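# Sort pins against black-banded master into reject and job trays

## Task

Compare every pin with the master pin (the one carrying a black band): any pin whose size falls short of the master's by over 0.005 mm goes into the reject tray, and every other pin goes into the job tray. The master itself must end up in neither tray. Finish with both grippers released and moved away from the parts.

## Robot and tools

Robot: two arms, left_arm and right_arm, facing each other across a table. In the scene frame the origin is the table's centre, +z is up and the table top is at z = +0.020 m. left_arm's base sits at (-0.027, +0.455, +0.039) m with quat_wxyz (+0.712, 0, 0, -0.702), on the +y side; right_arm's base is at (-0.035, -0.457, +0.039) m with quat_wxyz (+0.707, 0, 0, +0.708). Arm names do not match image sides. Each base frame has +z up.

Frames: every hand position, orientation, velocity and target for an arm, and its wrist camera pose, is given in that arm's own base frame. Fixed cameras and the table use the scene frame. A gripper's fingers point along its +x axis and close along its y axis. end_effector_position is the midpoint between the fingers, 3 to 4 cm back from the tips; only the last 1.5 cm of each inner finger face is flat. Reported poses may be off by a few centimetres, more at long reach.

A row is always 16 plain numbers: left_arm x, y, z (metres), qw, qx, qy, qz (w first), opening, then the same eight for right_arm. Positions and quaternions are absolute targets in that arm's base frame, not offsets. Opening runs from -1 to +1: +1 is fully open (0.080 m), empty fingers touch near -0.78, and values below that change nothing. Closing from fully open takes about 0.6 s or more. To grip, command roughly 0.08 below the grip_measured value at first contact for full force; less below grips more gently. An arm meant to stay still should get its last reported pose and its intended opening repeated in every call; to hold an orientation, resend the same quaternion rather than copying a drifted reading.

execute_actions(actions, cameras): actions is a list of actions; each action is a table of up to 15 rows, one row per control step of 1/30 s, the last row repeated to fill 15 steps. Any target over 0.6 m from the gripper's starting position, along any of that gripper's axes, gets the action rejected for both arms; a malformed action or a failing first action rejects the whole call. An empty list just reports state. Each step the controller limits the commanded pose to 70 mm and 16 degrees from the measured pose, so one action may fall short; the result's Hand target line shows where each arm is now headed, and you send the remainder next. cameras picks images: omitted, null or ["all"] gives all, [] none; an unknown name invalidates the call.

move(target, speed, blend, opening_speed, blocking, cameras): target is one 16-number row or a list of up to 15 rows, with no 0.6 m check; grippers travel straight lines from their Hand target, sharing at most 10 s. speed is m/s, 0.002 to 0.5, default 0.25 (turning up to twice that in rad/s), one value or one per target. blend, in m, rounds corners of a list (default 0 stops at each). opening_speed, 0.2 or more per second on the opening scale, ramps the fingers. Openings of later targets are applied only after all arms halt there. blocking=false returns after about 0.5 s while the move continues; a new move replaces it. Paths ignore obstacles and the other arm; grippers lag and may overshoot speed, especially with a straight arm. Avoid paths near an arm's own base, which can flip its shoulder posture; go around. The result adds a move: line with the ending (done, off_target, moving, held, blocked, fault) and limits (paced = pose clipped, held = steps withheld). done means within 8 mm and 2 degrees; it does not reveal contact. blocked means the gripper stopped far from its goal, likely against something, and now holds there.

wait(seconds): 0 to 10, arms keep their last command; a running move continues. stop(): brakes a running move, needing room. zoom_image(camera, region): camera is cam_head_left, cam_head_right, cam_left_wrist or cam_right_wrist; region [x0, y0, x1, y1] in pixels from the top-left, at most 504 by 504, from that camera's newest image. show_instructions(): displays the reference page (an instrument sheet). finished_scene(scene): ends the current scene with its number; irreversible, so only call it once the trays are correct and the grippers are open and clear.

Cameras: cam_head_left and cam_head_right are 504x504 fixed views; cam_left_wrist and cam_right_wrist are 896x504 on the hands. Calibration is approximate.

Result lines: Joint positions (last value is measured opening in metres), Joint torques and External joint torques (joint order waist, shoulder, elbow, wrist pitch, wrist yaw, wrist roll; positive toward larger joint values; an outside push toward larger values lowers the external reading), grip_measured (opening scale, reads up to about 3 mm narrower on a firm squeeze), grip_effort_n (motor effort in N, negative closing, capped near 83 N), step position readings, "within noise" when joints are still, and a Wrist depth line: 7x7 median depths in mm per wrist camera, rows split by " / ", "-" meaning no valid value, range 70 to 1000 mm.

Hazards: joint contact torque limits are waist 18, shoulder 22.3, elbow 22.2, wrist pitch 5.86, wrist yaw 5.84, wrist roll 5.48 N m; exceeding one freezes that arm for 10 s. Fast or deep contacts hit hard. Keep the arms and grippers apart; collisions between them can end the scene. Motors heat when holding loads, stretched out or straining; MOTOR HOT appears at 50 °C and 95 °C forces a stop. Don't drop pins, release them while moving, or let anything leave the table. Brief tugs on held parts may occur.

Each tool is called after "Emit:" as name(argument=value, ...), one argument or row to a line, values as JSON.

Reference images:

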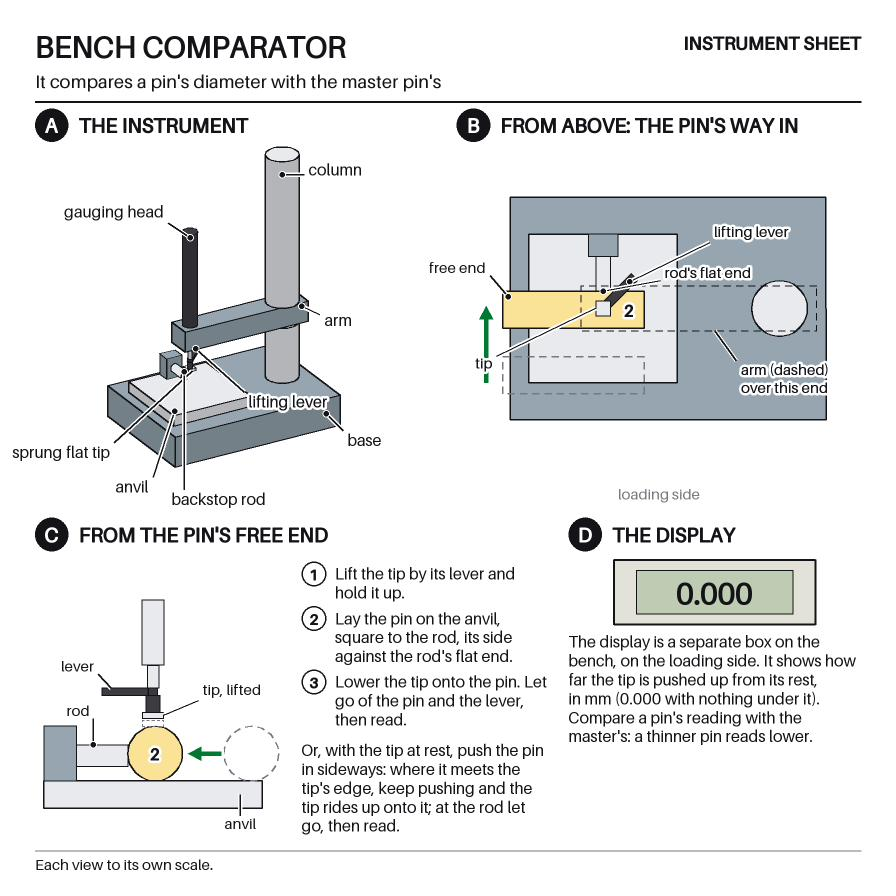

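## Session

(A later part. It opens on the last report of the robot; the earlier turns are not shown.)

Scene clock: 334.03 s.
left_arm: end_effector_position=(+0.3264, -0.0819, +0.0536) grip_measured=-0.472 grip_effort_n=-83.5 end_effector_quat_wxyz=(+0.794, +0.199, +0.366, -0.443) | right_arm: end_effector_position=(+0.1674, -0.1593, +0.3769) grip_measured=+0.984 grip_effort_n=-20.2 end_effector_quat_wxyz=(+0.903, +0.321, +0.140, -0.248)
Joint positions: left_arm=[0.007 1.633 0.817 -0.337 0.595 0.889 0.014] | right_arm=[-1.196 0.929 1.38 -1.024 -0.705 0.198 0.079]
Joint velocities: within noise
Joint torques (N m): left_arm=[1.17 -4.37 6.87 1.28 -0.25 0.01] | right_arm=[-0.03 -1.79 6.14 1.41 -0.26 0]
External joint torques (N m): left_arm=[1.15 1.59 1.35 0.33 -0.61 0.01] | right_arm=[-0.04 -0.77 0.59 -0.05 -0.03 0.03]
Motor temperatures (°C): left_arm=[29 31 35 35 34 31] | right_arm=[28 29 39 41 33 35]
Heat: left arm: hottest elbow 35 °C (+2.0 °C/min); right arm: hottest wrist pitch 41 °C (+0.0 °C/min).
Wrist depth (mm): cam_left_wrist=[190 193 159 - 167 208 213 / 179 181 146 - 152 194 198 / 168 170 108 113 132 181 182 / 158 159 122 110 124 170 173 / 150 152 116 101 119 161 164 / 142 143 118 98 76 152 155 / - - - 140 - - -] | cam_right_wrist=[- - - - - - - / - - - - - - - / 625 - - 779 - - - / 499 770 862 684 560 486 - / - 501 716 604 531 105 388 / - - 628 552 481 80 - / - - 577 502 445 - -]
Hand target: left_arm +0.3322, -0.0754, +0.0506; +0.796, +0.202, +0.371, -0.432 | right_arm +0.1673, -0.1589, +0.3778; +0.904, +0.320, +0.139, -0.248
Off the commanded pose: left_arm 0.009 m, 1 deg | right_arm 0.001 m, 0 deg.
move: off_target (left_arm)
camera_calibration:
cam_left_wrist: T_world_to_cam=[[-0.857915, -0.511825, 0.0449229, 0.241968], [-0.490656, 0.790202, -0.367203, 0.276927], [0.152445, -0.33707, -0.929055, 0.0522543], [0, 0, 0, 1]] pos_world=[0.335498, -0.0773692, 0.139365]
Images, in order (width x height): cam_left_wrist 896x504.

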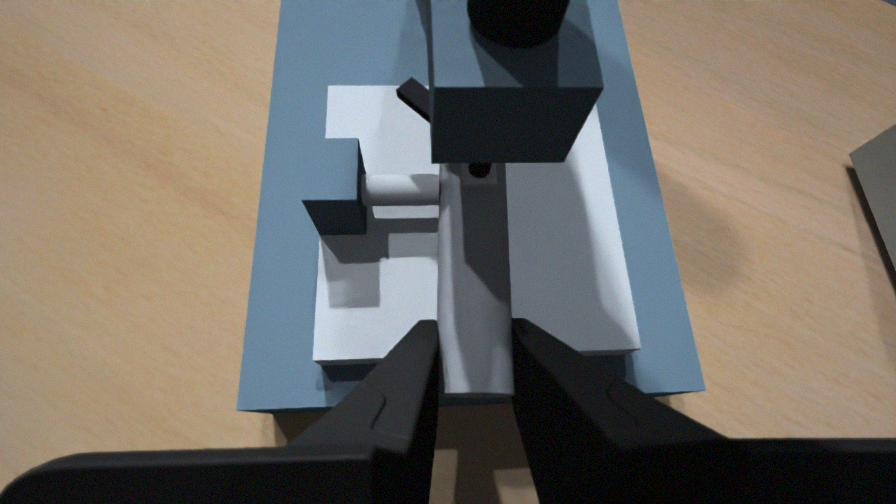

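Emit:
move(
  target=[
    [0.3255, -0.0828, 0.0515, 0.7965, 0.2017, 0.3714, -0.4325, -0.53, 0.1673, -0.1589, 0.3778, 0.904, 0.320, 0.139, -0.248, 0.98],
    [0.3255, -0.0828, 0.0515, 0.7965, 0.2017, 0.3714, -0.4325, -0.1, 0.1673, -0.1589, 0.3778, 0.904, 0.320, 0.139, -0.248, 0.98],
  ],
  speed=[0.03,0.03],
  opening_speed=0.6,
  cameras=["cam_left_wrist"],
)

Scene clock: 339.33 s.
left_arm: end_effector_position=(+0.3276, -0.0830, +0.0543) grip_measured=-0.104 grip_effort_n=14.7 end_effector_quat_wxyz=(+0.798, +0.202, +0.367, -0.433) | right_arm: end_effector_position=(+0.1674, -0.1593, +0.3769) grip_measured=+0.984 grip_effort_n=-20.2 end_effector_quat_wxyz=(+0.903, +0.321, +0.140, -0.248)
Joint positions: left_arm=[-0.004 1.623 0.808 -0.317 0.573 0.863 0.03] | right_arm=[-1.196 0.929 1.38 -1.024 -0.705 0.198 0.079]
Joint velocities: within noise
Joint torques (N m): left_arm=[-0.15 -6.67 4.46 0.95 0.15 -0.05] | right_arm=[-0.03 -1.8 6.15 1.41 -0.26 0.01]
External joint torques (N m): left_arm=[-0.16 -0.78 -1.03 -0.02 -0.2 -0.05] | right_arm=[-0.03 -0.82 0.61 -0.05 -0.04 0.03]
Motor temperatures (°C): left_arm=[29 31 35 35 34 31] | right_arm=[28 29 39 41 33 35]
Heat: left arm: hottest elbow 35 °C (+2.0 °C/min); right arm: hottest wrist pitch 41 °C (+0.0 °C/min).
Wrist depth (mm): cam_left_wrist=[190 193 159 - - 205 208 / 179 181 147 - - 191 194 / 169 170 108 111 130 178 181 / 159 160 123 113 123 167 171 / 151 152 117 102 117 159 162 / 143 145 - 120 82 152 153 / - - - 141 88 - -] | cam_right_wrist=[- - - - - - - / - - - - - - - / 630 - 998 775 - - - / 502 778 859 685 561 484 - / - 502 702 599 529 105 388 / - - 639 549 480 80 - / - - 581 501 444 - -]
Hand target: left_arm +0.3255, -0.0828, +0.0516; +0.797, +0.202, +0.371, -0.432 | right_arm +0.1673, -0.1589, +0.3778; +0.904, +0.320, +0.139, -0.248
Off the commanded pose: left_arm 0.004 m, 1 deg | right_arm 0.001 m, 0 deg.
move: done
camera_calibration:
cam_left_wrist: T_world_to_cam=[[-0.849292, -0.526956, 0.03196, 0.239058], [-0.50123, 0.785862, -0.3622, 0.281416], [0.165747, -0.323633, -0.931552, 0.0492381], [0, 0, 0, 1]] pos_world=[0.335923, -0.0792458, 0.140156]
Images, in order (width x height): cam_left_wrist 896x504.

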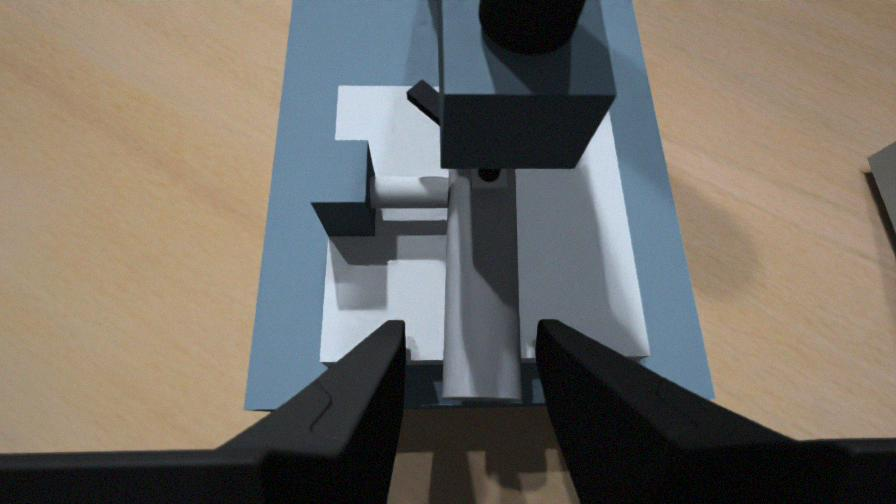

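Emit:
move(
  target=[
    [0.2985, -0.037, 0.114, 0.7965, 0.2017, 0.3714, -0.4325, 0.1, 0.1673, -0.1589, 0.3778, 0.904, 0.320, 0.139, -0.248, 0.98],
    [0.229, -0.05, 0.19, 0.7965, 0.2017, 0.3714, -0.4325, 0.1, 0.1673, -0.1589, 0.3778, 0.904, 0.320, 0.139, -0.248, 0.98],
  ],
  speed=[0.15,0.2],
  cameras=["cam_left_wrist"],
)

Emit:
zoom_image(
  camera="cam_left_wrist",
  region=[220, 90, 450, 280],
)

Emit:
zoom_image(
  camera="cam_left_wrist",
  region=[680, 150, 820, 230],
)

Scene clock: 344.33 s.
left_arm: end_effector_position=(+0.2277, -0.0503, +0.1850) grip_measured=+0.097 grip_effort_n=14.2 end_effector_quat_wxyz=(+0.793, +0.199, +0.378, -0.434) | right_arm: end_effector_position=(+0.1674, -0.1593, +0.3769) grip_measured=+0.984 grip_effort_n=-20.2 end_effector_quat_wxyz=(+0.903, +0.321, +0.140, -0.248)
Joint positions: left_arm=[0.171 1.134 0.986 -1.121 0.628 1.062 0.039] | right_arm=[-1.196 0.929 1.38 -1.024 -0.705 0.198 0.079]
Joint velocities: within noise
Joint torques (N m): left_arm=[0.26 -3.91 7.28 0.56 0.58 0.1] | right_arm=[-0.03 -1.79 6.14 1.41 -0.26 0.01]
External joint torques (N m): left_arm=[0.26 -0.99 1.17 -0.2 0.18 0.1] | right_arm=[-0.03 -0.82 0.63 -0.05 -0.04 0.03]
Motor temperatures (°C): left_arm=[29 31 35 35 34 31] | right_arm=[28 29 39 41 33 35]
Heat: left arm: hottest elbow 35 °C (+2.0 °C/min); right arm: hottest wrist pitch 41 °C (+0.0 °C/min).
Wrist depth (mm): cam_left_wrist=[343 350 231 366 374 - - / 326 329 283 337 343 234 237 / 306 310 265 318 322 250 255 / 293 294 270 300 303 271 282 / 278 281 287 290 294 297 302 / 261 271 80 276 89 286 284 / - - - 264 90 - -] | cam_right_wrist=[- - - - - - - / - - - - - - - / 475 - - 777 - - - / 505 794 857 685 562 485 - / 530 491 711 596 529 106 385 / - - 659 553 485 80 - / - - 587 502 441 - -]
Hand target: left_arm +0.2289, -0.0501, +0.1899; +0.796, +0.202, +0.371, -0.433 | right_arm +0.1673, -0.1589, +0.3778; +0.904, +0.320, +0.139, -0.248
Off the commanded pose: left_arm 0.005 m, 1 deg | right_arm 0.001 m, 0 deg.
move: done
camera_calibration:
cam_left_wrist: T_world_to_cam=[[-0.846624, -0.529815, 0.0502406, 0.163139], [-0.512582, 0.786397, -0.344731, 0.252369], [0.143135, -0.31761, -0.937356, 0.204669], [0, 0, 0, 1]] pos_world=[0.238182, -0.0470237, 0.270651]
Images, in order (width x height): cam_left_wrist 896x504.

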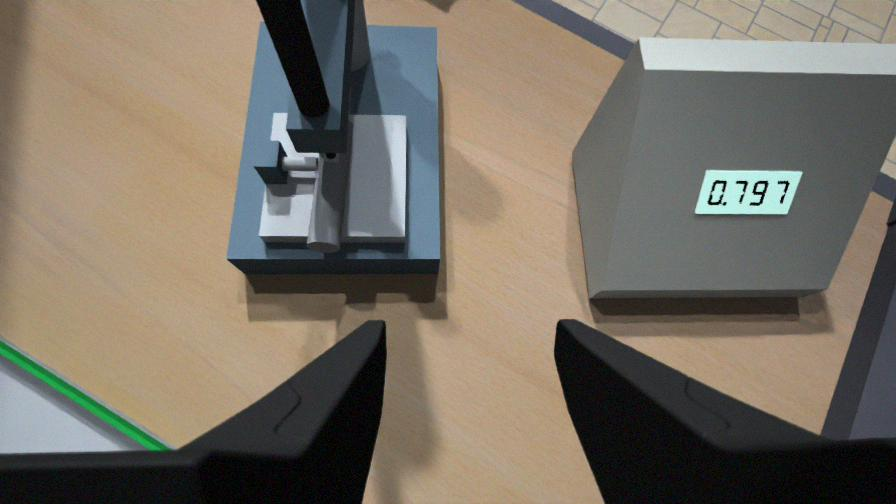

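Scaled by 2.191 from the camera's 896x504 image, which has a finer 1280x720 frame.

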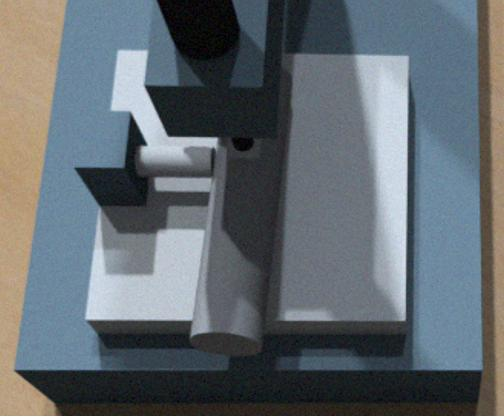

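Scaled by 3.600 from the camera's 896x504 image, which has a finer 1280x720 frame.

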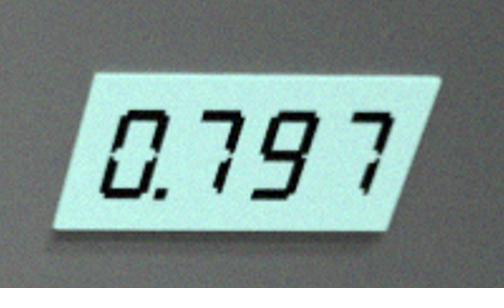

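Emit:
move(
  target=[
    [0.2965, -0.038, 0.11, 0.7965, 0.2017, 0.3714, -0.4325, 0.0, 0.1673, -0.1589, 0.3778, 0.904, 0.320, 0.139, -0.248, 0.98],
    [0.321, -0.0840, 0.0475, 0.7965, 0.2017, 0.3714, -0.4325, 0.0, 0.1673, -0.1589, 0.3778, 0.904, 0.320, 0.139, -0.248, 0.98],
    [0.321, -0.0840, 0.0475, 0.7965, 0.2017, 0.3714, -0.4325, -0.53, 0.1673, -0.1589, 0.3778, 0.904, 0.320, 0.139, -0.248, 0.98],
    [0.2935, -0.102, 0.052, 0.7965, 0.2017, 0.3714, -0.4325, -0.53, 0.1673, -0.1589, 0.3778, 0.904, 0.320, 0.139, -0.248, 0.98],
    [0.2935, -0.102, 0.11, 0.7965, 0.2017, 0.3714, -0.4325, -0.53, 0.1673, -0.1589, 0.3778, 0.904, 0.320, 0.139, -0.248, 0.98],
  ],
  speed=[0.2, 0.1,0.1,0.05,0.1],
  opening_speed=0.8,
  cameras=["cam_left_wrist"],
)

Emit:
move(
  target=[0.229, -0.05, 0.19, 0.7965, 0.2017, 0.3714, -0.4325, -0.53, 0.1673, -0.1589, 0.3778, 0.904, 0.320, 0.139, -0.248, 0.98],
  speed=0.25,
  cameras=["cam_left_wrist"],
)

Scene clock: 365.40 s.
left_arm: end_effector_position=(+0.2895, -0.1009, +0.1019) grip_measured=-0.472 grip_effort_n=-83.5 end_effector_quat_wxyz=(+0.792, +0.196, +0.382, -0.434) | right_arm: end_effector_position=(+0.1674, -0.1593, +0.3769) grip_measured=+0.984 grip_effort_n=-20.2 end_effector_quat_wxyz=(+0.903, +0.321, +0.140, -0.248)
Joint positions: left_arm=[-0.084 1.392 0.814 -0.543 0.532 0.777 0.014] | right_arm=[-1.196 0.929 1.38 -1.024 -0.705 0.198 0.079]
Joint velocities: within noise
Joint torques (N m): left_arm=[-0.25 -6.67 7.73 0.9 0.31 0] | right_arm=[-0.03 -1.79 6.13 1.41 -0.26 0.01]
External joint torques (N m): left_arm=[-0.24 -1.96 1.7 -0.07 -0.02 0] | right_arm=[-0.02 -0.83 0.63 -0.04 -0.04 0.03]
Motor temperatures (°C): left_arm=[29 31 36 35 34 31] | right_arm=[28 29 40 42 33 35]
Heat: left arm: hottest elbow 36 °C (+2.0 °C/min); right arm: hottest wrist pitch 42 °C (+1.0 °C/min).
Wrist depth (mm): cam_left_wrist=[238 - 121 217 259 266 - / 225 227 92 201 244 251 148 / 213 215 110 115 231 230 148 / 202 200 166 107 219 214 148 / 193 167 160 99 208 207 155 / 184 184 - 97 81 199 169 / - - - 183 - - -] | cam_right_wrist=[- - - - - - - / - - - - - - - / 658 - 989 781 - - - / 498 812 849 682 560 484 - / 482 531 714 598 534 105 389 / - - 662 553 484 80 - / - - 589 498 438 - -]
Hand target: left_arm +0.2934, -0.1020, +0.1101; +0.797, +0.202, +0.371, -0.432 | right_arm +0.1673, -0.1589, +0.3778; +0.904, +0.320, +0.139, -0.248
Off the commanded pose: left_arm 0.009 m, 2 deg | right_arm 0.001 m, 0 deg.
move: off_target (left_arm)
camera_calibration:
cam_left_wrist: T_world_to_cam=[[-0.845225, -0.53129, 0.0576715, 0.191485], [-0.517073, 0.785763, -0.339427, 0.295856], [0.135018, -0.316713, -0.938863, 0.104423], [0, 0, 0, 1]] pos_world=[0.300728, -0.0976663, 0.187417]
Images, in order (width x height): cam_left_wrist 896x504.

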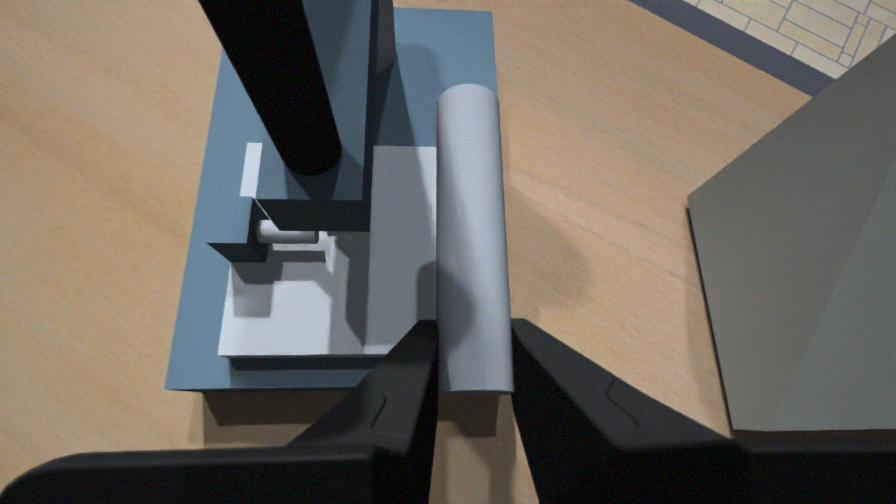

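Scene clock: 366.53 s.
left_arm: end_effector_position=(+0.2267, -0.0498, +0.1835) grip_measured=-0.472 grip_effort_n=-83.5 end_effector_quat_wxyz=(+0.792, +0.199, +0.381, -0.433) | right_arm: end_effector_position=(+0.1674, -0.1593, +0.3769) grip_measured=+0.984 grip_effort_n=-20.2 end_effector_quat_wxyz=(+0.903, +0.321, +0.140, -0.248)
Joint positions: left_arm=[0.171 1.132 0.981 -1.122 0.622 1.062 0.014] | right_arm=[-1.196 0.929 1.38 -1.024 -0.705 0.198 0.079]
Joint velocities: within noise
Joint torques (N m): left_arm=[0.3 -3.62 7.77 0.63 0.78 0.11] | right_arm=[-0.03 -1.79 6.14 1.42 -0.26 0.01]
External joint torques (N m): left_arm=[0.3 -0.78 1.65 -0.15 0.38 0.1] | right_arm=[-0.01 -0.81 0.62 -0.04 -0.05 0.03]
Motor temperatures (°C): left_arm=[29 32 36 35 35 31] | right_arm=[28 29 40 42 33 35]
Heat: left arm: hottest elbow 36 °C (+2.0 °C/min); right arm: hottest wrist pitch 42 °C (+1.0 °C/min).
Wrist depth (mm): cam_left_wrist=[340 343 227 357 367 229 234 / 320 324 254 286 340 234 236 / 304 307 268 114 317 249 254 / 289 289 269 106 302 271 282 / 274 279 284 99 294 299 301 / 259 267 - 96 81 286 282 / - - - 259 - - -] | cam_right_wrist=[- - - - - - - / - - - - - - - / 477 - - 777 - - - / 509 804 873 694 564 486 - / 531 493 717 602 535 106 386 / - - 660 550 487 80 - / - - 586 500 442 - -]
Hand target: left_arm +0.2289, -0.0500, +0.1899; +0.796, +0.202, +0.371, -0.432 | right_arm +0.1673, -0.1589, +0.3778; +0.904, +0.320, +0.139, -0.248
Off the commanded pose: left_arm 0.007 m, 1 deg | right_arm 0.001 m, 0 deg.
move: done
camera_calibration:
cam_left_wrist: T_world_to_cam=[[-0.845646, -0.531282, 0.0512059, 0.162078], [-0.515198, 0.787427, -0.338422, 0.250386], [0.139476, -0.312566, -0.9396, 0.20503], [0, 0, 0, 1]] pos_world=[0.237462, -0.0469664, 0.269083]
Images, in order (width x height): cam_left_wrist 896x504.

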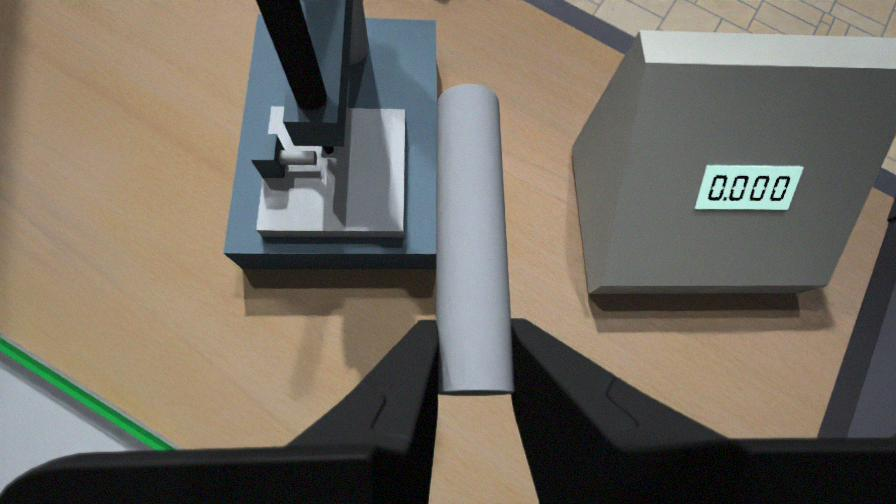

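Emit:
move(
  target=[
    [0.29, 0.08, 0.19, 0.9063, 0, 0.4226, 0, -0.53, 0.1673, -0.1589, 0.3778, 0.904, 0.320, 0.139, -0.248, 0.98],
    [0.375, 0.27, 0.12, 0.9063, 0, 0.4226, 0, -0.53, 0.1673, -0.1589, 0.3778, 0.904, 0.320, 0.139, -0.248, 0.98],
  ],
  speed=0.3,
  blend=[0.05,0],
  cameras=["cam_left_wrist","cam_head_left"],
)

Scene clock: 374.37 s.
left_arm: end_effector_position=(+0.3710, +0.2686, +0.1162) grip_measured=-0.472 grip_effort_n=-83.5 end_effector_quat_wxyz=(+0.903, -0.003, +0.429, +0.003) | right_arm: end_effector_position=(+0.1674, -0.1593, +0.3769) grip_measured=+0.984 grip_effort_n=-19.8 end_effector_quat_wxyz=(+0.903, +0.321, +0.140, -0.248)
Joint positions: left_arm=[0.771 1.903 1.414 -0.552 0.455 0.637 0.014] | right_arm=[-1.196 0.929 1.38 -1.024 -0.705 0.198 0.079]
Joint velocities: within noise
Joint torques (N m): left_arm=[-0.13 -9.32 8.02 1.04 0.58 0.1] | right_arm=[-0.04 -1.79 6.14 1.42 -0.26 0.01]
External joint torques (N m): left_arm=[-0.12 -0.54 1.72 -0.05 0.31 0.1] | right_arm=[-0.04 -0.78 0.62 -0.03 -0.04 0.03]
Motor temperatures (°C): left_arm=[29 32 37 35 35 31] | right_arm=[28 29 40 42 33 35]
Heat: left arm: hottest elbow 37 °C (+3.0 °C/min); right arm: hottest wrist pitch 42 °C (+1.0 °C/min).
Wrist depth (mm): cam_left_wrist=[- 239 256 261 269 277 282 / - 225 244 243 251 254 259 / - 216 230 115 238 243 245 / - 212 218 107 223 229 234 / 966 201 208 99 215 218 222 / 920 186 - 97 81 208 210 / - - - 190 - - -] | cam_right_wrist=[- - 501 - - - - / 517 507 500 - - - - / 622 - 991 702 - - - / - 816 852 670 557 489 - / - 826 718 599 529 105 386 / - - 656 550 481 80 - / - - 584 503 444 - -]
Hand target: left_arm +0.3750, +0.2700, +0.1201; +0.906, +0.000, +0.422, +0.000 | right_arm +0.1673, -0.1589, +0.3778; +0.904, +0.320, +0.139, -0.248
Off the commanded pose: left_arm 0.006 m, 1 deg | right_arm 0.001 m, 0 deg.
move: done
camera_calibration:
cam_left_wrist: T_world_to_cam=[[-0.00914433, -0.999131, 0.0406675, 0.27332], [-0.93979, -0.00530743, -0.341712, 0.422111], [0.341631, -0.0413436, -0.938924, 0.0732773], [0, 0, 0, 1]] pos_world=[0.374161, 0.278352, 0.201927]
Images, in order (width x height): cam_head_left 504x504, cam_left_wrist 896x504.

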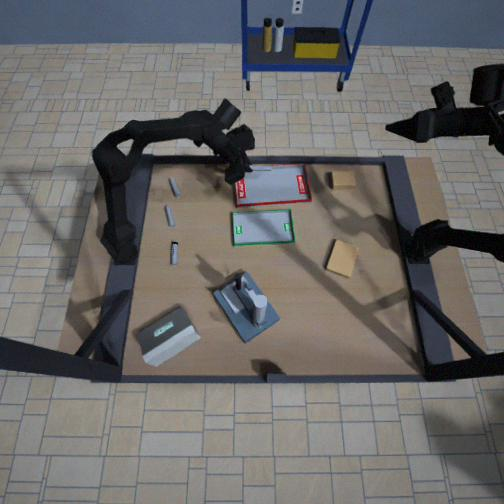

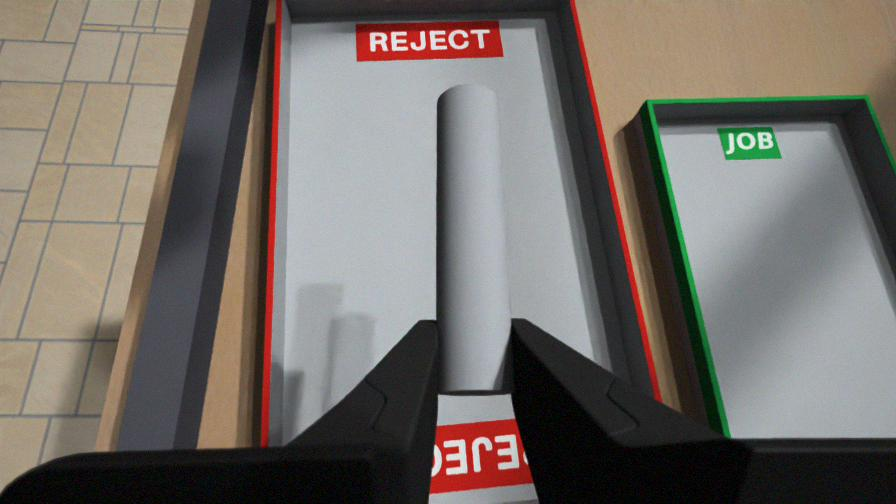

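Emit:
move(
  target=[
    [0.40, 0.275, 0.07, 0.9063, 0, 0.4226, 0, -0.53, 0.1673, -0.1589, 0.3778, 0.904, 0.320, 0.139, -0.248, 0.98],
    [0.40, 0.275, 0.022, 0.9063, 0, 0.4226, 0, -0.53, 0.1673, -0.1589, 0.3778, 0.904, 0.320, 0.139, -0.248, 0.98],
  ],
  speed=[0.15,0.08],
  cameras=["cam_left_wrist"],
)

Scene clock: 384.07 s.
left_arm: end_effector_position=(+0.4005, +0.2767, +0.0259) grip_measured=-0.472 grip_effort_n=-83.5 end_effector_quat_wxyz=(+0.907, +0.002, +0.420, +0.001) | right_arm: end_effector_position=(+0.1674, -0.1593, +0.3769) grip_measured=+0.984 grip_effort_n=-20.2 end_effector_quat_wxyz=(+0.903, +0.321, +0.140, -0.248)
Joint positions: left_arm=[0.739 2.122 1.337 -0.224 0.448 0.609 0.014] | right_arm=[-1.196 0.929 1.38 -1.024 -0.705 0.198 0.079]
Joint velocities: within noise
Joint torques (N m): left_arm=[-0.2 -10.56 4.82 1.35 0.22 -0.05] | right_arm=[-0.04 -1.79 6.14 1.41 -0.26 0.01]
External joint torques (N m): left_arm=[-0.19 -0.87 -0.95 0.19 -0.05 -0.06] | right_arm=[-0.04 -0.8 0.64 -0.03 -0.04 0.03]
Motor temperatures (°C): left_arm=[29 33 38 36 35 31] | right_arm=[28 29 40 42 33 35]
Heat: left arm: hottest elbow 38 °C (+3.0 °C/min); right arm: hottest wrist pitch 42 °C (+1.0 °C/min).
Wrist depth (mm): cam_left_wrist=[123 143 147 150 154 149 154 / 121 136 140 139 143 143 145 / 121 128 132 115 135 136 129 / 122 120 123 107 127 128 125 / 115 103 118 100 121 122 121 / 113 109 - 98 76 115 116 / - - - 107 - - -] | cam_right_wrist=[- - - - - - - / - 517 - - - - - / - - 866 554 - - - / - 806 860 635 553 484 - / - 835 717 605 528 106 387 / - - 657 550 482 80 - / - - 582 502 442 - -]
Hand target: left_arm +0.3999, +0.2750, +0.0220; +0.906, +0.000, +0.423, +0.000 | right_arm +0.1673, -0.1589, +0.3778; +0.904, +0.320, +0.139, -0.248
Off the commanded pose: left_arm 0.004 m, 0 deg | right_arm 0.001 m, 0 deg.
move: done
camera_calibration:
cam_left_wrist: T_world_to_cam=[[-0.0180365, -0.99934, 0.0315324, 0.28919], [-0.933163, 0.00550155, -0.35941, 0.413864], [0.359, -0.0359074, -0.932647, -0.029928], [0, 0, 0, 1]] pos_world=[0.402163, 0.285648, 0.111716]
Images, in order (width x height): cam_left_wrist 896x504.

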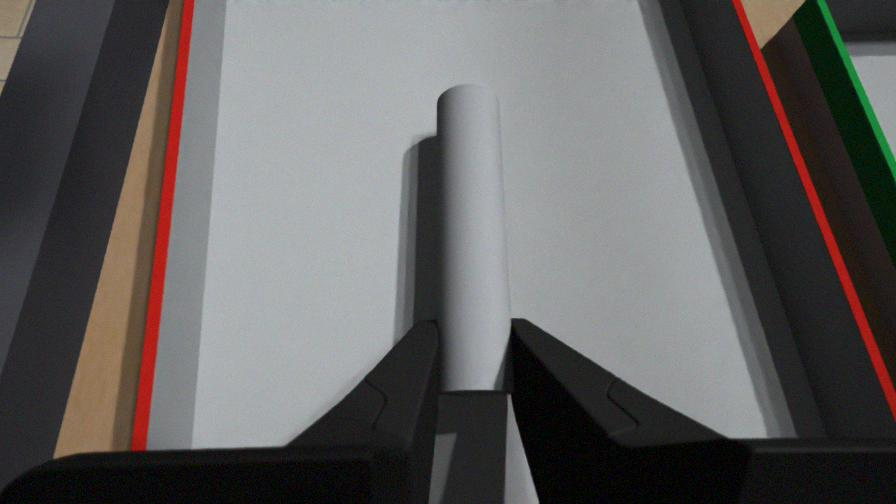

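Emit:
move(
  target=[0.40, 0.275, 0.0185, 0.9063, 0, 0.4226, 0, -0.53, 0.1673, -0.1589, 0.3778, 0.904, 0.320, 0.139, -0.248, 0.98],
  speed=0.04,
  cameras=[],
)

Emit:
move(
  target=[0.40, 0.275, 0.016, 0.9063, 0, 0.4226, 0, -0.53, 0.1673, -0.1589, 0.3778, 0.904, 0.320, 0.139, -0.248, 0.98],
  speed=0.04,
  cameras=["cam_left_wrist"],
)

Scene clock: 390.60 s.
left_arm: end_effector_position=(+0.4009, +0.2771, +0.0237) grip_measured=-0.472 grip_effort_n=-83.5 end_effector_quat_wxyz=(+0.908, +0.003, +0.419, +0.001) | right_arm: end_effector_position=(+0.1674, -0.1593, +0.3769) grip_measured=+0.984 grip_effort_n=-20.2 end_effector_quat_wxyz=(+0.903, +0.321, +0.140, -0.248)
Joint positions: left_arm=[0.739 2.126 1.334 -0.213 0.448 0.609 0.014] | right_arm=[-1.196 0.929 1.38 -1.024 -0.705 0.198 0.079]
Joint velocities: within noise
Joint torques (N m): left_arm=[-0.19 -10.31 4.67 1.36 0.21 -0.05] | right_arm=[-0.04 -1.79 6.14 1.41 -0.26 0.01]
External joint torques (N m): left_arm=[-0.21 -0.62 -1.02 0.23 -0.04 -0.06] | right_arm=[-0.04 -0.79 0.61 -0.04 -0.03 0.03]
Motor temperatures (°C): left_arm=[29 34 37 36 35 31] | right_arm=[28 29 40 42 33 35]
Heat: left arm: hottest elbow 37 °C (+2.0 °C/min); right arm: hottest wrist pitch 42 °C (+1.0 °C/min).
Wrist depth (mm): cam_left_wrist=[121 142 145 148 151 148 153 / 120 134 137 137 141 141 139 / 121 126 130 115 133 134 125 / 121 118 121 107 125 126 125 / 115 111 116 100 119 120 117 / 110 108 - 97 81 113 114 / - - - 105 - - -] | cam_right_wrist=[- - - - - - - / - 521 - - - - - / - - 837 554 - - - / - 806 862 629 549 482 - / - 818 712 597 529 105 387 / - - 658 549 483 80 - / - - 576 500 441 - -]
Hand target: left_arm +0.3999, +0.2751, +0.0186; +0.906, +0.000, +0.423, +0.000 | right_arm +0.1673, -0.1589, +0.3778; +0.904, +0.320, +0.139, -0.248
Off the commanded pose: left_arm 0.006 m, 1 deg | right_arm 0.001 m, 0 deg.
move: done
No camera images: "cameras" was empty.

Scene clock: 391.30 s.
left_arm: end_effector_position=(+0.4014, +0.2775, +0.0227) grip_measured=-0.472 grip_effort_n=-83.5 end_effector_quat_wxyz=(+0.908, +0.004, +0.418, +0.002) | right_arm: end_effector_position=(+0.1674, -0.1593, +0.3769) grip_measured=+0.984 grip_effort_n=-20.2 end_effector_quat_wxyz=(+0.903, +0.321, +0.140, -0.248)
Joint positions: left_arm=[0.739 2.129 1.332 -0.204 0.448 0.609 0.014] | right_arm=[-1.196 0.929 1.38 -1.024 -0.705 0.198 0.079]
Joint velocities: within noise
Joint torques (N m): left_arm=[-0.19 -10.02 4.55 1.36 0.22 -0.05] | right_arm=[-0.03 -1.79 6.13 1.41 -0.26 0.01]
External joint torques (N m): left_arm=[-0.21 -0.22 -1.23 0.19 -0.04 -0.05] | right_arm=[-0.03 -0.8 0.58 -0.05 -0.04 0.03]
Motor temperatures (°C): left_arm=[29 34 37 36 35 31] | right_arm=[28 29 40 42 33 35]
Heat: left arm: hottest elbow 37 °C (+2.0 °C/min); right arm: hottest wrist pitch 42 °C (+1.0 °C/min).
Wrist depth (mm): cam_left_wrist=[121 142 145 148 150 147 152 / 120 133 137 136 140 140 134 / 120 126 129 115 132 133 125 / 120 113 121 108 124 125 121 / 114 109 115 100 118 119 116 / 111 107 - 98 81 112 113 / - - - 104 - - -] | cam_right_wrist=[- - - - - - - / - 523 - - - - - / - - 829 560 - - - / - 813 861 630 557 487 - / - 833 711 598 526 105 388 / - - 645 554 486 80 - / - - 590 499 439 - -]
Hand target: left_arm +0.3999, +0.2751, +0.0162; +0.906, +0.000, +0.423, +0.000 | right_arm +0.1673, -0.1589, +0.3778; +0.904, +0.320, +0.139, -0.248
Off the commanded pose: left_arm 0.007 m, 1 deg | right_arm 0.001 m, 0 deg.
move: done
camera_calibration:
cam_left_wrist: T_world_to_cam=[[-0.0181846, -0.999475, 0.0268199, 0.290269], [-0.931327, 0.00717408, -0.364114, 0.4124], [0.36373, -0.0315993, -0.930968, -0.0362997], [0, 0, 0, 1]] pos_world=[0.402561, 0.286011, 0.108582]
Images, in order (width x height): cam_left_wrist 896x504.

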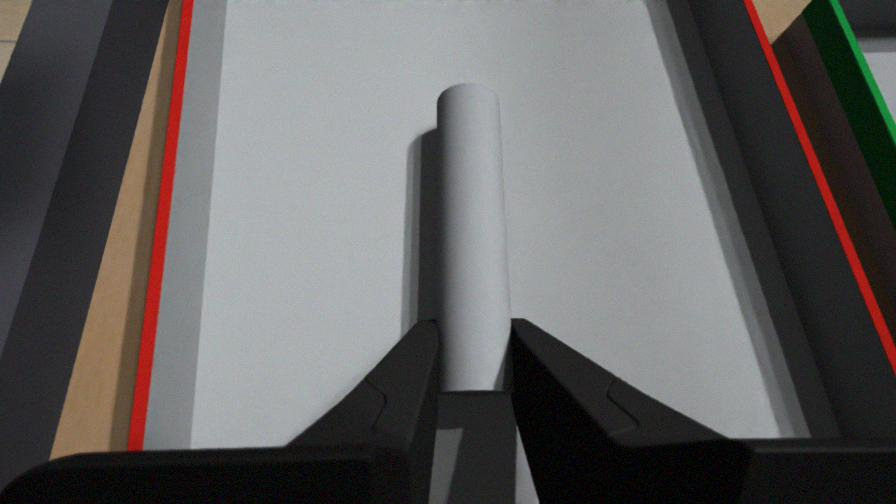

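Emit:
move(
  target=[
    [0.40, 0.275, 0.018, 0.9063, 0, 0.4226, 0, -0.1, 0.1673, -0.1589, 0.3778, 0.904, 0.320, 0.139, -0.248, 0.98],
    [0.355, 0.275, 0.075, 0.9063, 0, 0.4226, 0, 0.1, 0.1673, -0.1589, 0.3778, 0.904, 0.320, 0.139, -0.248, 0.98],
    [0.28, 0.15, 0.18, 0.8373, -0.1617, 0.3904, 0.3468, 0.1, 0.1673, -0.1589, 0.3778, 0.904, 0.320, 0.139, -0.248, 0.98],
    [0.18, 0.08, 0.17, 0.5826, -0.3237, 0.2717, 0.6943, 0.1, 0.1673, -0.1589, 0.3778, 0.904, 0.320, 0.139, -0.248, 0.98],
  ],
  speed=[0.1,0.15,0.3,0.3],
  opening_speed=0.8,
  blend=[0,0.0,0.04,0],
  cameras=["cam_left_wrist","cam_head_left"],
)

Scene clock: 405.43 s.
left_arm: end_effector_position=(+0.1778, +0.0813, +0.1690) grip_measured=+0.097 grip_effort_n=13.7 end_effector_quat_wxyz=(+0.583, -0.321, +0.271, +0.696) | right_arm: end_effector_position=(+0.1674, -0.1593, +0.3769) grip_measured=+0.984 grip_effort_n=-20.2 end_effector_quat_wxyz=(+0.903, +0.321, +0.140, -0.248)
Joint positions: left_arm=[-0.074 1.332 1.052 -1.499 -0.677 -1.892 0.039] | right_arm=[-1.196 0.929 1.38 -1.024 -0.705 0.198 0.079]
Joint velocities: within noise
Joint torques (N m): left_arm=[-0.33 -3.26 6.4 -0.27 -0.29 -0.05] | right_arm=[-0.03 -1.79 6.13 1.41 -0.26 0.01]
External joint torques (N m): left_arm=[-0.33 0.23 1.11 -0.21 0.14 -0.05] | right_arm=[-0.02 -0.86 0.69 -0.02 -0.04 0.03]
Motor temperatures (°C): left_arm=[29 36 36 36 34 31] | right_arm=[28 29 40 42 33 35]
Heat: left arm: hottest shoulder 36 °C (+5.0 °C/min); right arm: hottest wrist pitch 42 °C (+0.0 °C/min).
Wrist depth (mm): cam_left_wrist=[341 324 341 352 351 354 - / 318 300 323 328 335 336 336 / 299 281 306 307 314 316 317 / 268 268 285 292 296 299 301 / 247 255 272 276 281 282 282 / 235 242 80 261 89 252 268 / - - - 248 91 - -] | cam_right_wrist=[- - - - - - - / - - - - - - - / 666 - 992 775 - - - / 468 549 846 679 555 481 - / 461 823 711 606 531 106 386 / - - 658 553 483 80 - / - - 580 502 441 - -]
Hand target: left_arm +0.1800, +0.0800, +0.1700; +0.583, -0.324, +0.272, +0.694 | right_arm +0.1673, -0.1589, +0.3778; +0.904, +0.320, +0.139, -0.248
Off the commanded pose: left_arm 0.003 m, 0 deg | right_arm 0.001 m, 0 deg.
move: done
camera_calibration:
cam_left_wrist: T_world_to_cam=[[0.987085, 0.156462, 0.0343971, -0.18782], [0.158308, -0.919795, -0.359049, 0.139631], [-0.0245393, 0.359857, -0.932685, 0.212552], [0, 0, 0, 1]] pos_world=[0.168506, 0.0813307, 0.254838]
Images, in order (width x height): cam_head_left 504x504, cam_left_wrist 896x504.

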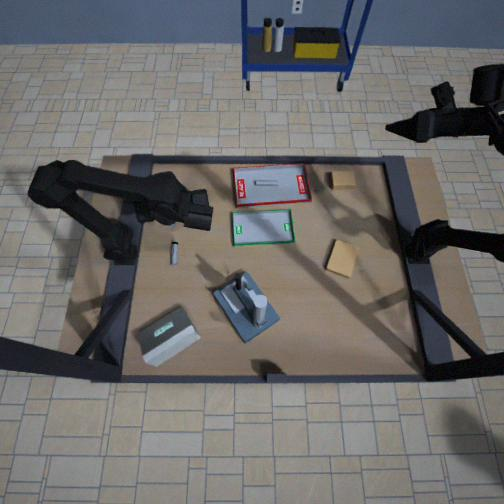

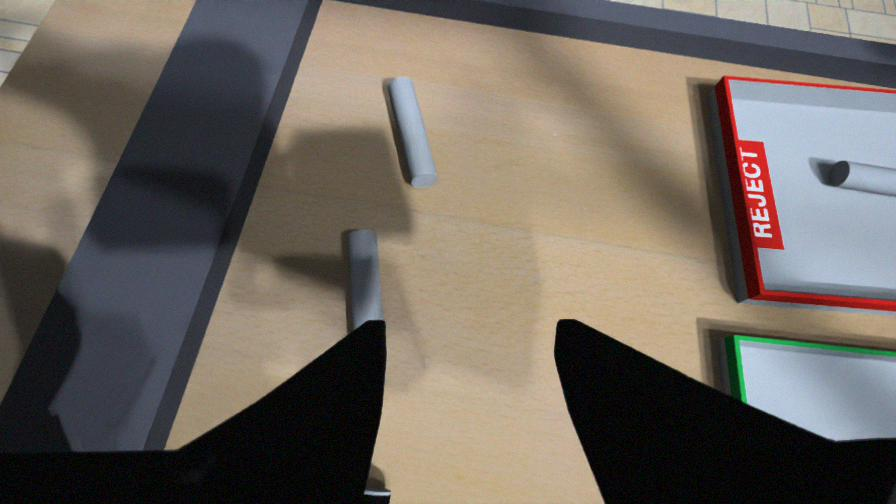

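Emit:
move(
  target=[
    [0.1425, 0.057, 0.075, 0.5517, -0.3353, 0.2573, 0.7191, 0.1, 0.1673, -0.1589, 0.3778, 0.904, 0.320, 0.139, -0.248, 0.98],
  ],
  speed=[0.15],
  cameras=["cam_left_wrist"],
)

Scene clock: 413.40 s.
left_arm: end_effector_position=(+0.1509, +0.0621, +0.0974) grip_measured=+0.097 grip_effort_n=13.7 end_effector_quat_wxyz=(+0.558, -0.336, +0.259, +0.713) | right_arm: end_effector_position=(+0.1674, -0.1593, +0.3769) grip_measured=+0.984 grip_effort_n=-20.2 end_effector_quat_wxyz=(+0.903, +0.321, +0.140, -0.248)
Joint positions: left_arm=[-0.179 1.341 0.764 -1.319 -0.624 -2.102 0.039] | right_arm=[-1.196 0.929 1.38 -1.024 -0.705 0.198 0.079]
Joint velocities: within noise
Joint torques (N m): left_arm=[0.29 -3.98 5.54 -0.42 -0.59 0.11] | right_arm=[-0.03 -1.79 6.14 1.41 -0.26 0.01]
External joint torques (N m): left_arm=[0.29 -0.87 0.66 -0.19 -0.18 0.1] | right_arm=[-0.03 -0.82 0.64 -0.04 -0.04 0.03]
Motor temperatures (°C): left_arm=[29 35 36 36 34 31] | right_arm=[28 29 40 42 33 35]
Heat: left arm: hottest elbow 36 °C (+0.0 °C/min); right arm: hottest wrist pitch 42 °C (+0.0 °C/min).
Wrist depth (mm): cam_left_wrist=[245 223 249 254 262 268 269 / 213 210 235 240 245 249 254 / 195 199 224 225 230 234 237 / 184 190 210 210 217 220 224 / 175 195 200 202 206 208 210 / 167 188 80 192 90 199 201 / - - - 183 91 - -] | cam_right_wrist=[- - - - - - - / - - - - - - - / 656 - 995 778 - - - / 517 647 840 678 553 482 - / 527 558 707 604 532 105 385 / - - 657 550 485 80 - / - - 580 502 440 - -]
Hand target: left_arm +0.1523, +0.0629, +0.0994; +0.560, -0.338, +0.256, +0.712 | right_arm +0.1673, -0.1589, +0.3778; +0.904, +0.320, +0.139, -0.248
Off the commanded pose: left_arm 0.024 m, 1 deg | right_arm 0.001 m, 0 deg.
move: held (left_arm; a check stopped the path); limits=held
pose unreachable (left arm): on one or more control steps of this call, first in action 0 (counted from 0), this arm could not follow its commanded pose, so it was not sent that pose on those steps. It may still have moved: this result reports where it is.
cause: moving toward the commanded pose would bring two parts of the arm too close to each other (joints 3 (elbow) to 6 (wrist roll) lie between them).
camera_calibration:
cam_left_wrist: T_world_to_cam=[[0.973384, 0.225089, 0.0431208, -0.158779], [0.225734, -0.909103, -0.350108, 0.0887826], [-0.0396043, 0.350523, -0.935716, 0.155191], [0, 0, 0, 1]] pos_world=[0.140658, 0.0620537, 0.183145]
Images, in order (width x height): cam_left_wrist 896x504.

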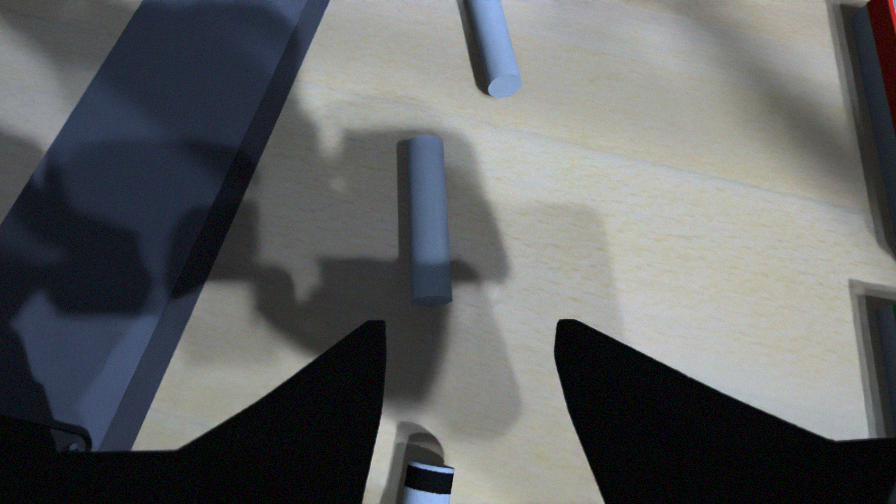

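Emit:
move(
  target=[
    [0.16, 0.08, 0.12, 0.6682, -0.2855, 0.3116, 0.6123, 0.4, 0.1673, -0.1589, 0.3778, 0.904, 0.320, 0.139, -0.248, 0.98],
    [0.145, 0.085, 0.06, 0.6682, -0.2855, 0.3116, 0.6123, 0.4, 0.1673, -0.1589, 0.3778, 0.904, 0.320, 0.139, -0.248, 0.98],
  ],
  speed=[0.15,0.1],
  cameras=["cam_left_wrist"],
)

Scene clock: 426.90 s.
left_arm: end_effector_position=(+0.1480, +0.0836, +0.0627) grip_measured=+0.397 grip_effort_n=14.2 end_effector_quat_wxyz=(+0.670, -0.292, +0.309, +0.609) | right_arm: end_effector_position=(+0.1674, -0.1593, +0.3769) grip_measured=+0.984 grip_effort_n=-20.2 end_effector_quat_wxyz=(+0.903, +0.321, +0.140, -0.248)
Joint positions: left_arm=[-0.087 1.112 0.49 -0.932 -0.693 -1.568 0.053] | right_arm=[-1.196 0.929 1.38 -1.024 -0.705 0.198 0.079]
Joint velocities: within noise
Joint torques (N m): left_arm=[0.31 -1.67 3.93 0.37 -0.63 0.1] | right_arm=[-0.04 -1.79 6.14 1.41 -0.26 0.01]
External joint torques (N m): left_arm=[0.31 0.24 -1.4 0.04 -0.17 0.1] | right_arm=[-0.06 -0.86 0.59 -0.07 -0.03 0.03]
Motor temperatures (°C): left_arm=[29 34 35 35 35 31] | right_arm=[28 29 40 42 33 35]
Heat: left arm: hottest elbow 35 °C (-1.0 °C/min); right arm: hottest wrist pitch 42 °C (+0.0 °C/min).
Wrist depth (mm): cam_left_wrist=[178 204 207 213 217 221 220 / 168 192 196 199 203 207 208 / 159 182 181 188 191 193 199 / 156 171 170 177 180 183 185 / 153 162 162 166 171 173 176 / 144 156 91 159 158 82 167 / - - 148 152 152 - -] | cam_right_wrist=[- - - - - - - / - - - - - - - / 693 - 992 783 - - - / 575 642 816 693 554 485 - / - 576 702 604 530 105 388 / - - 665 549 484 80 - / - - 584 502 441 - -]
Hand target: left_arm +0.1449, +0.0849, +0.0601; +0.668, -0.285, +0.312, +0.612 | right_arm +0.1673, -0.1589, +0.3778; +0.904, +0.320, +0.139, -0.248
Off the commanded pose: left_arm 0.004 m, 1 deg | right_arm 0.001 m, 0 deg.
move: done
camera_calibration:
cam_left_wrist: T_world_to_cam=[[0.993003, -0.106129, 0.0517858, -0.135097], [-0.081474, -0.933157, -0.350113, 0.144375], [0.0854813, 0.343444, -0.935275, 0.0970604], [0, 0, 0, 1]] pos_world=[0.137617, 0.0870526, 0.148322]
Images, in order (width x height): cam_left_wrist 896x504.

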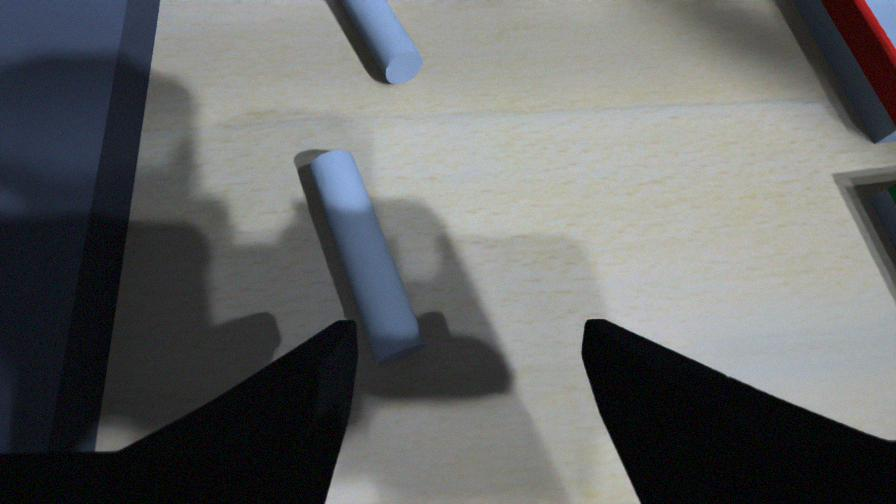

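Emit:
move(
  target=[
    [0.128, 0.093, 0.035, 0.6682, -0.2855, 0.3116, 0.6123, 0.4, 0.1673, -0.1589, 0.3778, 0.904, 0.320, 0.139, -0.248, 0.98],
    [0.125, 0.100, 0.016, 0.6682, -0.2855, 0.3116, 0.6123, 0.4, 0.1673, -0.1589, 0.3778, 0.904, 0.320, 0.139, -0.248, 0.98],
  ],
  speed=[0.1,0.06],
  cameras=["cam_left_wrist"],
)

Scene clock: 433.17 s.
left_arm: end_effector_position=(+0.1286, +0.0997, +0.0190) grip_measured=+0.397 grip_effort_n=14.2 end_effector_quat_wxyz=(+0.671, -0.289, +0.307, +0.610) | right_arm: end_effector_position=(+0.1674, -0.1593, +0.3769) grip_measured=+0.984 grip_effort_n=-20.2 end_effector_quat_wxyz=(+0.903, +0.321, +0.140, -0.248)
Joint positions: left_arm=[0.027 1.095 0.281 -0.646 -0.693 -1.42 0.053] | right_arm=[-1.196 0.929 1.38 -1.024 -0.705 0.198 0.079]
Joint velocities: within noise
Joint torques (N m): left_arm=[0.31 -1.22 3.73 0.51 -0.43 0.1] | right_arm=[-0.03 -1.8 6.14 1.41 -0.26 0.01]
External joint torques (N m): left_arm=[0.31 0.3 -1.29 0.05 0.03 0.09] | right_arm=[-0.03 -0.85 0.61 -0.05 -0.04 0.03]
Motor temperatures (°C): left_arm=[29 33 35 35 35 31] | right_arm=[28 29 40 42 33 35]
Heat: left arm: hottest elbow 35 °C (-2.0 °C/min); right arm: hottest wrist pitch 42 °C (+0.0 °C/min).
Wrist depth (mm): cam_left_wrist=[133 151 155 156 161 165 168 / 130 142 145 148 151 154 157 / 128 133 135 136 140 144 147 / 123 127 128 115 133 136 137 / 117 119 122 120 125 128 130 / 113 115 91 115 117 82 124 / - - 109 112 112 - -] | cam_right_wrist=[- - - - - - - / - - - - - - - / 698 - - 772 - - - / - 684 799 686 554 486 - / - 621 712 605 524 105 389 / - - 663 548 489 80 - / - - 582 501 439 - -]
Hand target: left_arm +0.1250, +0.0999, +0.0161; +0.668, -0.285, +0.312, +0.612 | right_arm +0.1673, -0.1589, +0.3778; +0.904, +0.320, +0.139, -0.248
Off the commanded pose: left_arm 0.005 m, 1 deg | right_arm 0.001 m, 0 deg.
move: done
camera_calibration:
cam_left_wrist: T_world_to_cam=[[0.993052, -0.106287, 0.0504994, -0.111816], [-0.0814546, -0.930599, -0.356863, 0.142357], [0.0849245, 0.350271, -0.932791, 0.0516932], [0, 0, 0, 1]] pos_world=[0.118244, 0.102487, 0.104668]
Images, in order (width x height): cam_left_wrist 896x504.

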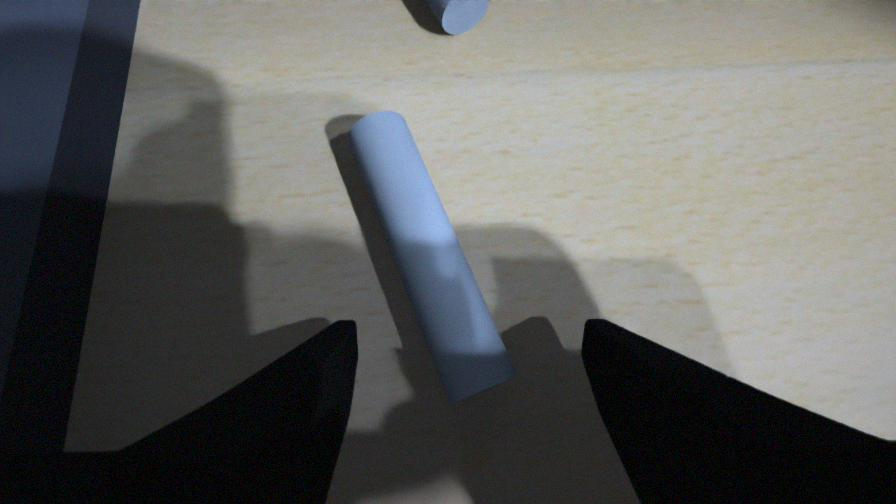

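Emit:
move(
  target=[
    [0.1315, 0.1000, 0.011, 0.5642, -0.3307, 0.2631, 0.7093, 0.4, 0.1673, -0.1589, 0.3778, 0.904, 0.320, 0.139, -0.248, 0.98],
  ],
  speed=[0.1],
  cameras=["cam_left_wrist"],
)

Scene clock: 438.50 s.
left_arm: end_effector_position=(+0.1300, +0.1000, +0.0109) grip_measured=+0.397 grip_effort_n=14.2 end_effector_quat_wxyz=(+0.567, -0.328, +0.263, +0.708) | right_arm: end_effector_position=(+0.1674, -0.1593, +0.3769) grip_measured=+0.984 grip_effort_n=-20.2 end_effector_quat_wxyz=(+0.903, +0.321, +0.140, -0.248)
Joint positions: left_arm=[0.034 1.407 0.419 -0.74 -0.689 -1.813 0.053] | right_arm=[-1.196 0.929 1.38 -1.024 -0.705 0.198 0.079]
Joint velocities: within noise
Joint torques (N m): left_arm=[0.35 -2.43 4.92 -0.15 -0.28 -0.05] | right_arm=[-0.03 -1.79 6.15 1.41 -0.26 0.01]
External joint torques (N m): left_arm=[0.36 0.32 0.95 -0.18 0.16 -0.05] | right_arm=[-0.02 -0.9 0.64 -0.06 -0.04 0.03]
Motor temperatures (°C): left_arm=[29 33 35 35 35 31] | right_arm=[28 29 40 42 33 35]
Heat: left arm: hottest elbow 35 °C (-2.0 °C/min); right arm: hottest wrist pitch 42 °C (+0.0 °C/min).
Wrist depth (mm): cam_left_wrist=[116 128 146 148 149 152 155 / 110 132 136 136 141 142 145 / 106 125 128 126 131 133 134 / 111 120 121 110 124 125 127 / 111 113 114 114 116 118 120 / 107 - 91 109 108 82 114 / - - 101 103 105 - -] | cam_right_wrist=[- - - - - - - / - - - - - - - / 651 - 987 766 - - - / - 668 797 673 553 486 - / - 583 699 597 534 106 390 / - - 655 555 487 80 - / - - 586 500 441 - -]
Hand target: left_arm +0.1315, +0.1000, +0.0110; +0.564, -0.331, +0.263, +0.709 | right_arm +0.1673, -0.1589, +0.3778; +0.904, +0.320, +0.139, -0.248
Off the commanded pose: left_arm 0.001 m, 0 deg | right_arm 0.001 m, 0 deg.
move: done
camera_calibration:
cam_left_wrist: T_world_to_cam=[[0.978938, 0.200868, 0.036511, -0.141535], [0.200427, -0.911513, -0.359128, 0.101337], [-0.0388569, 0.358882, -0.932574, 0.0591083], [0, 0, 0, 1]] pos_world=[0.12054, 0.0995866, 0.0966833]
Images, in order (width x height): cam_left_wrist 896x504.

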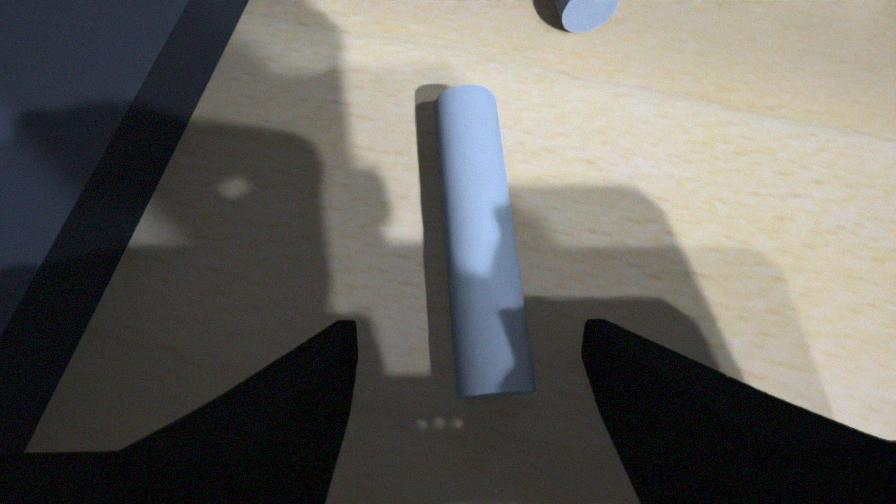

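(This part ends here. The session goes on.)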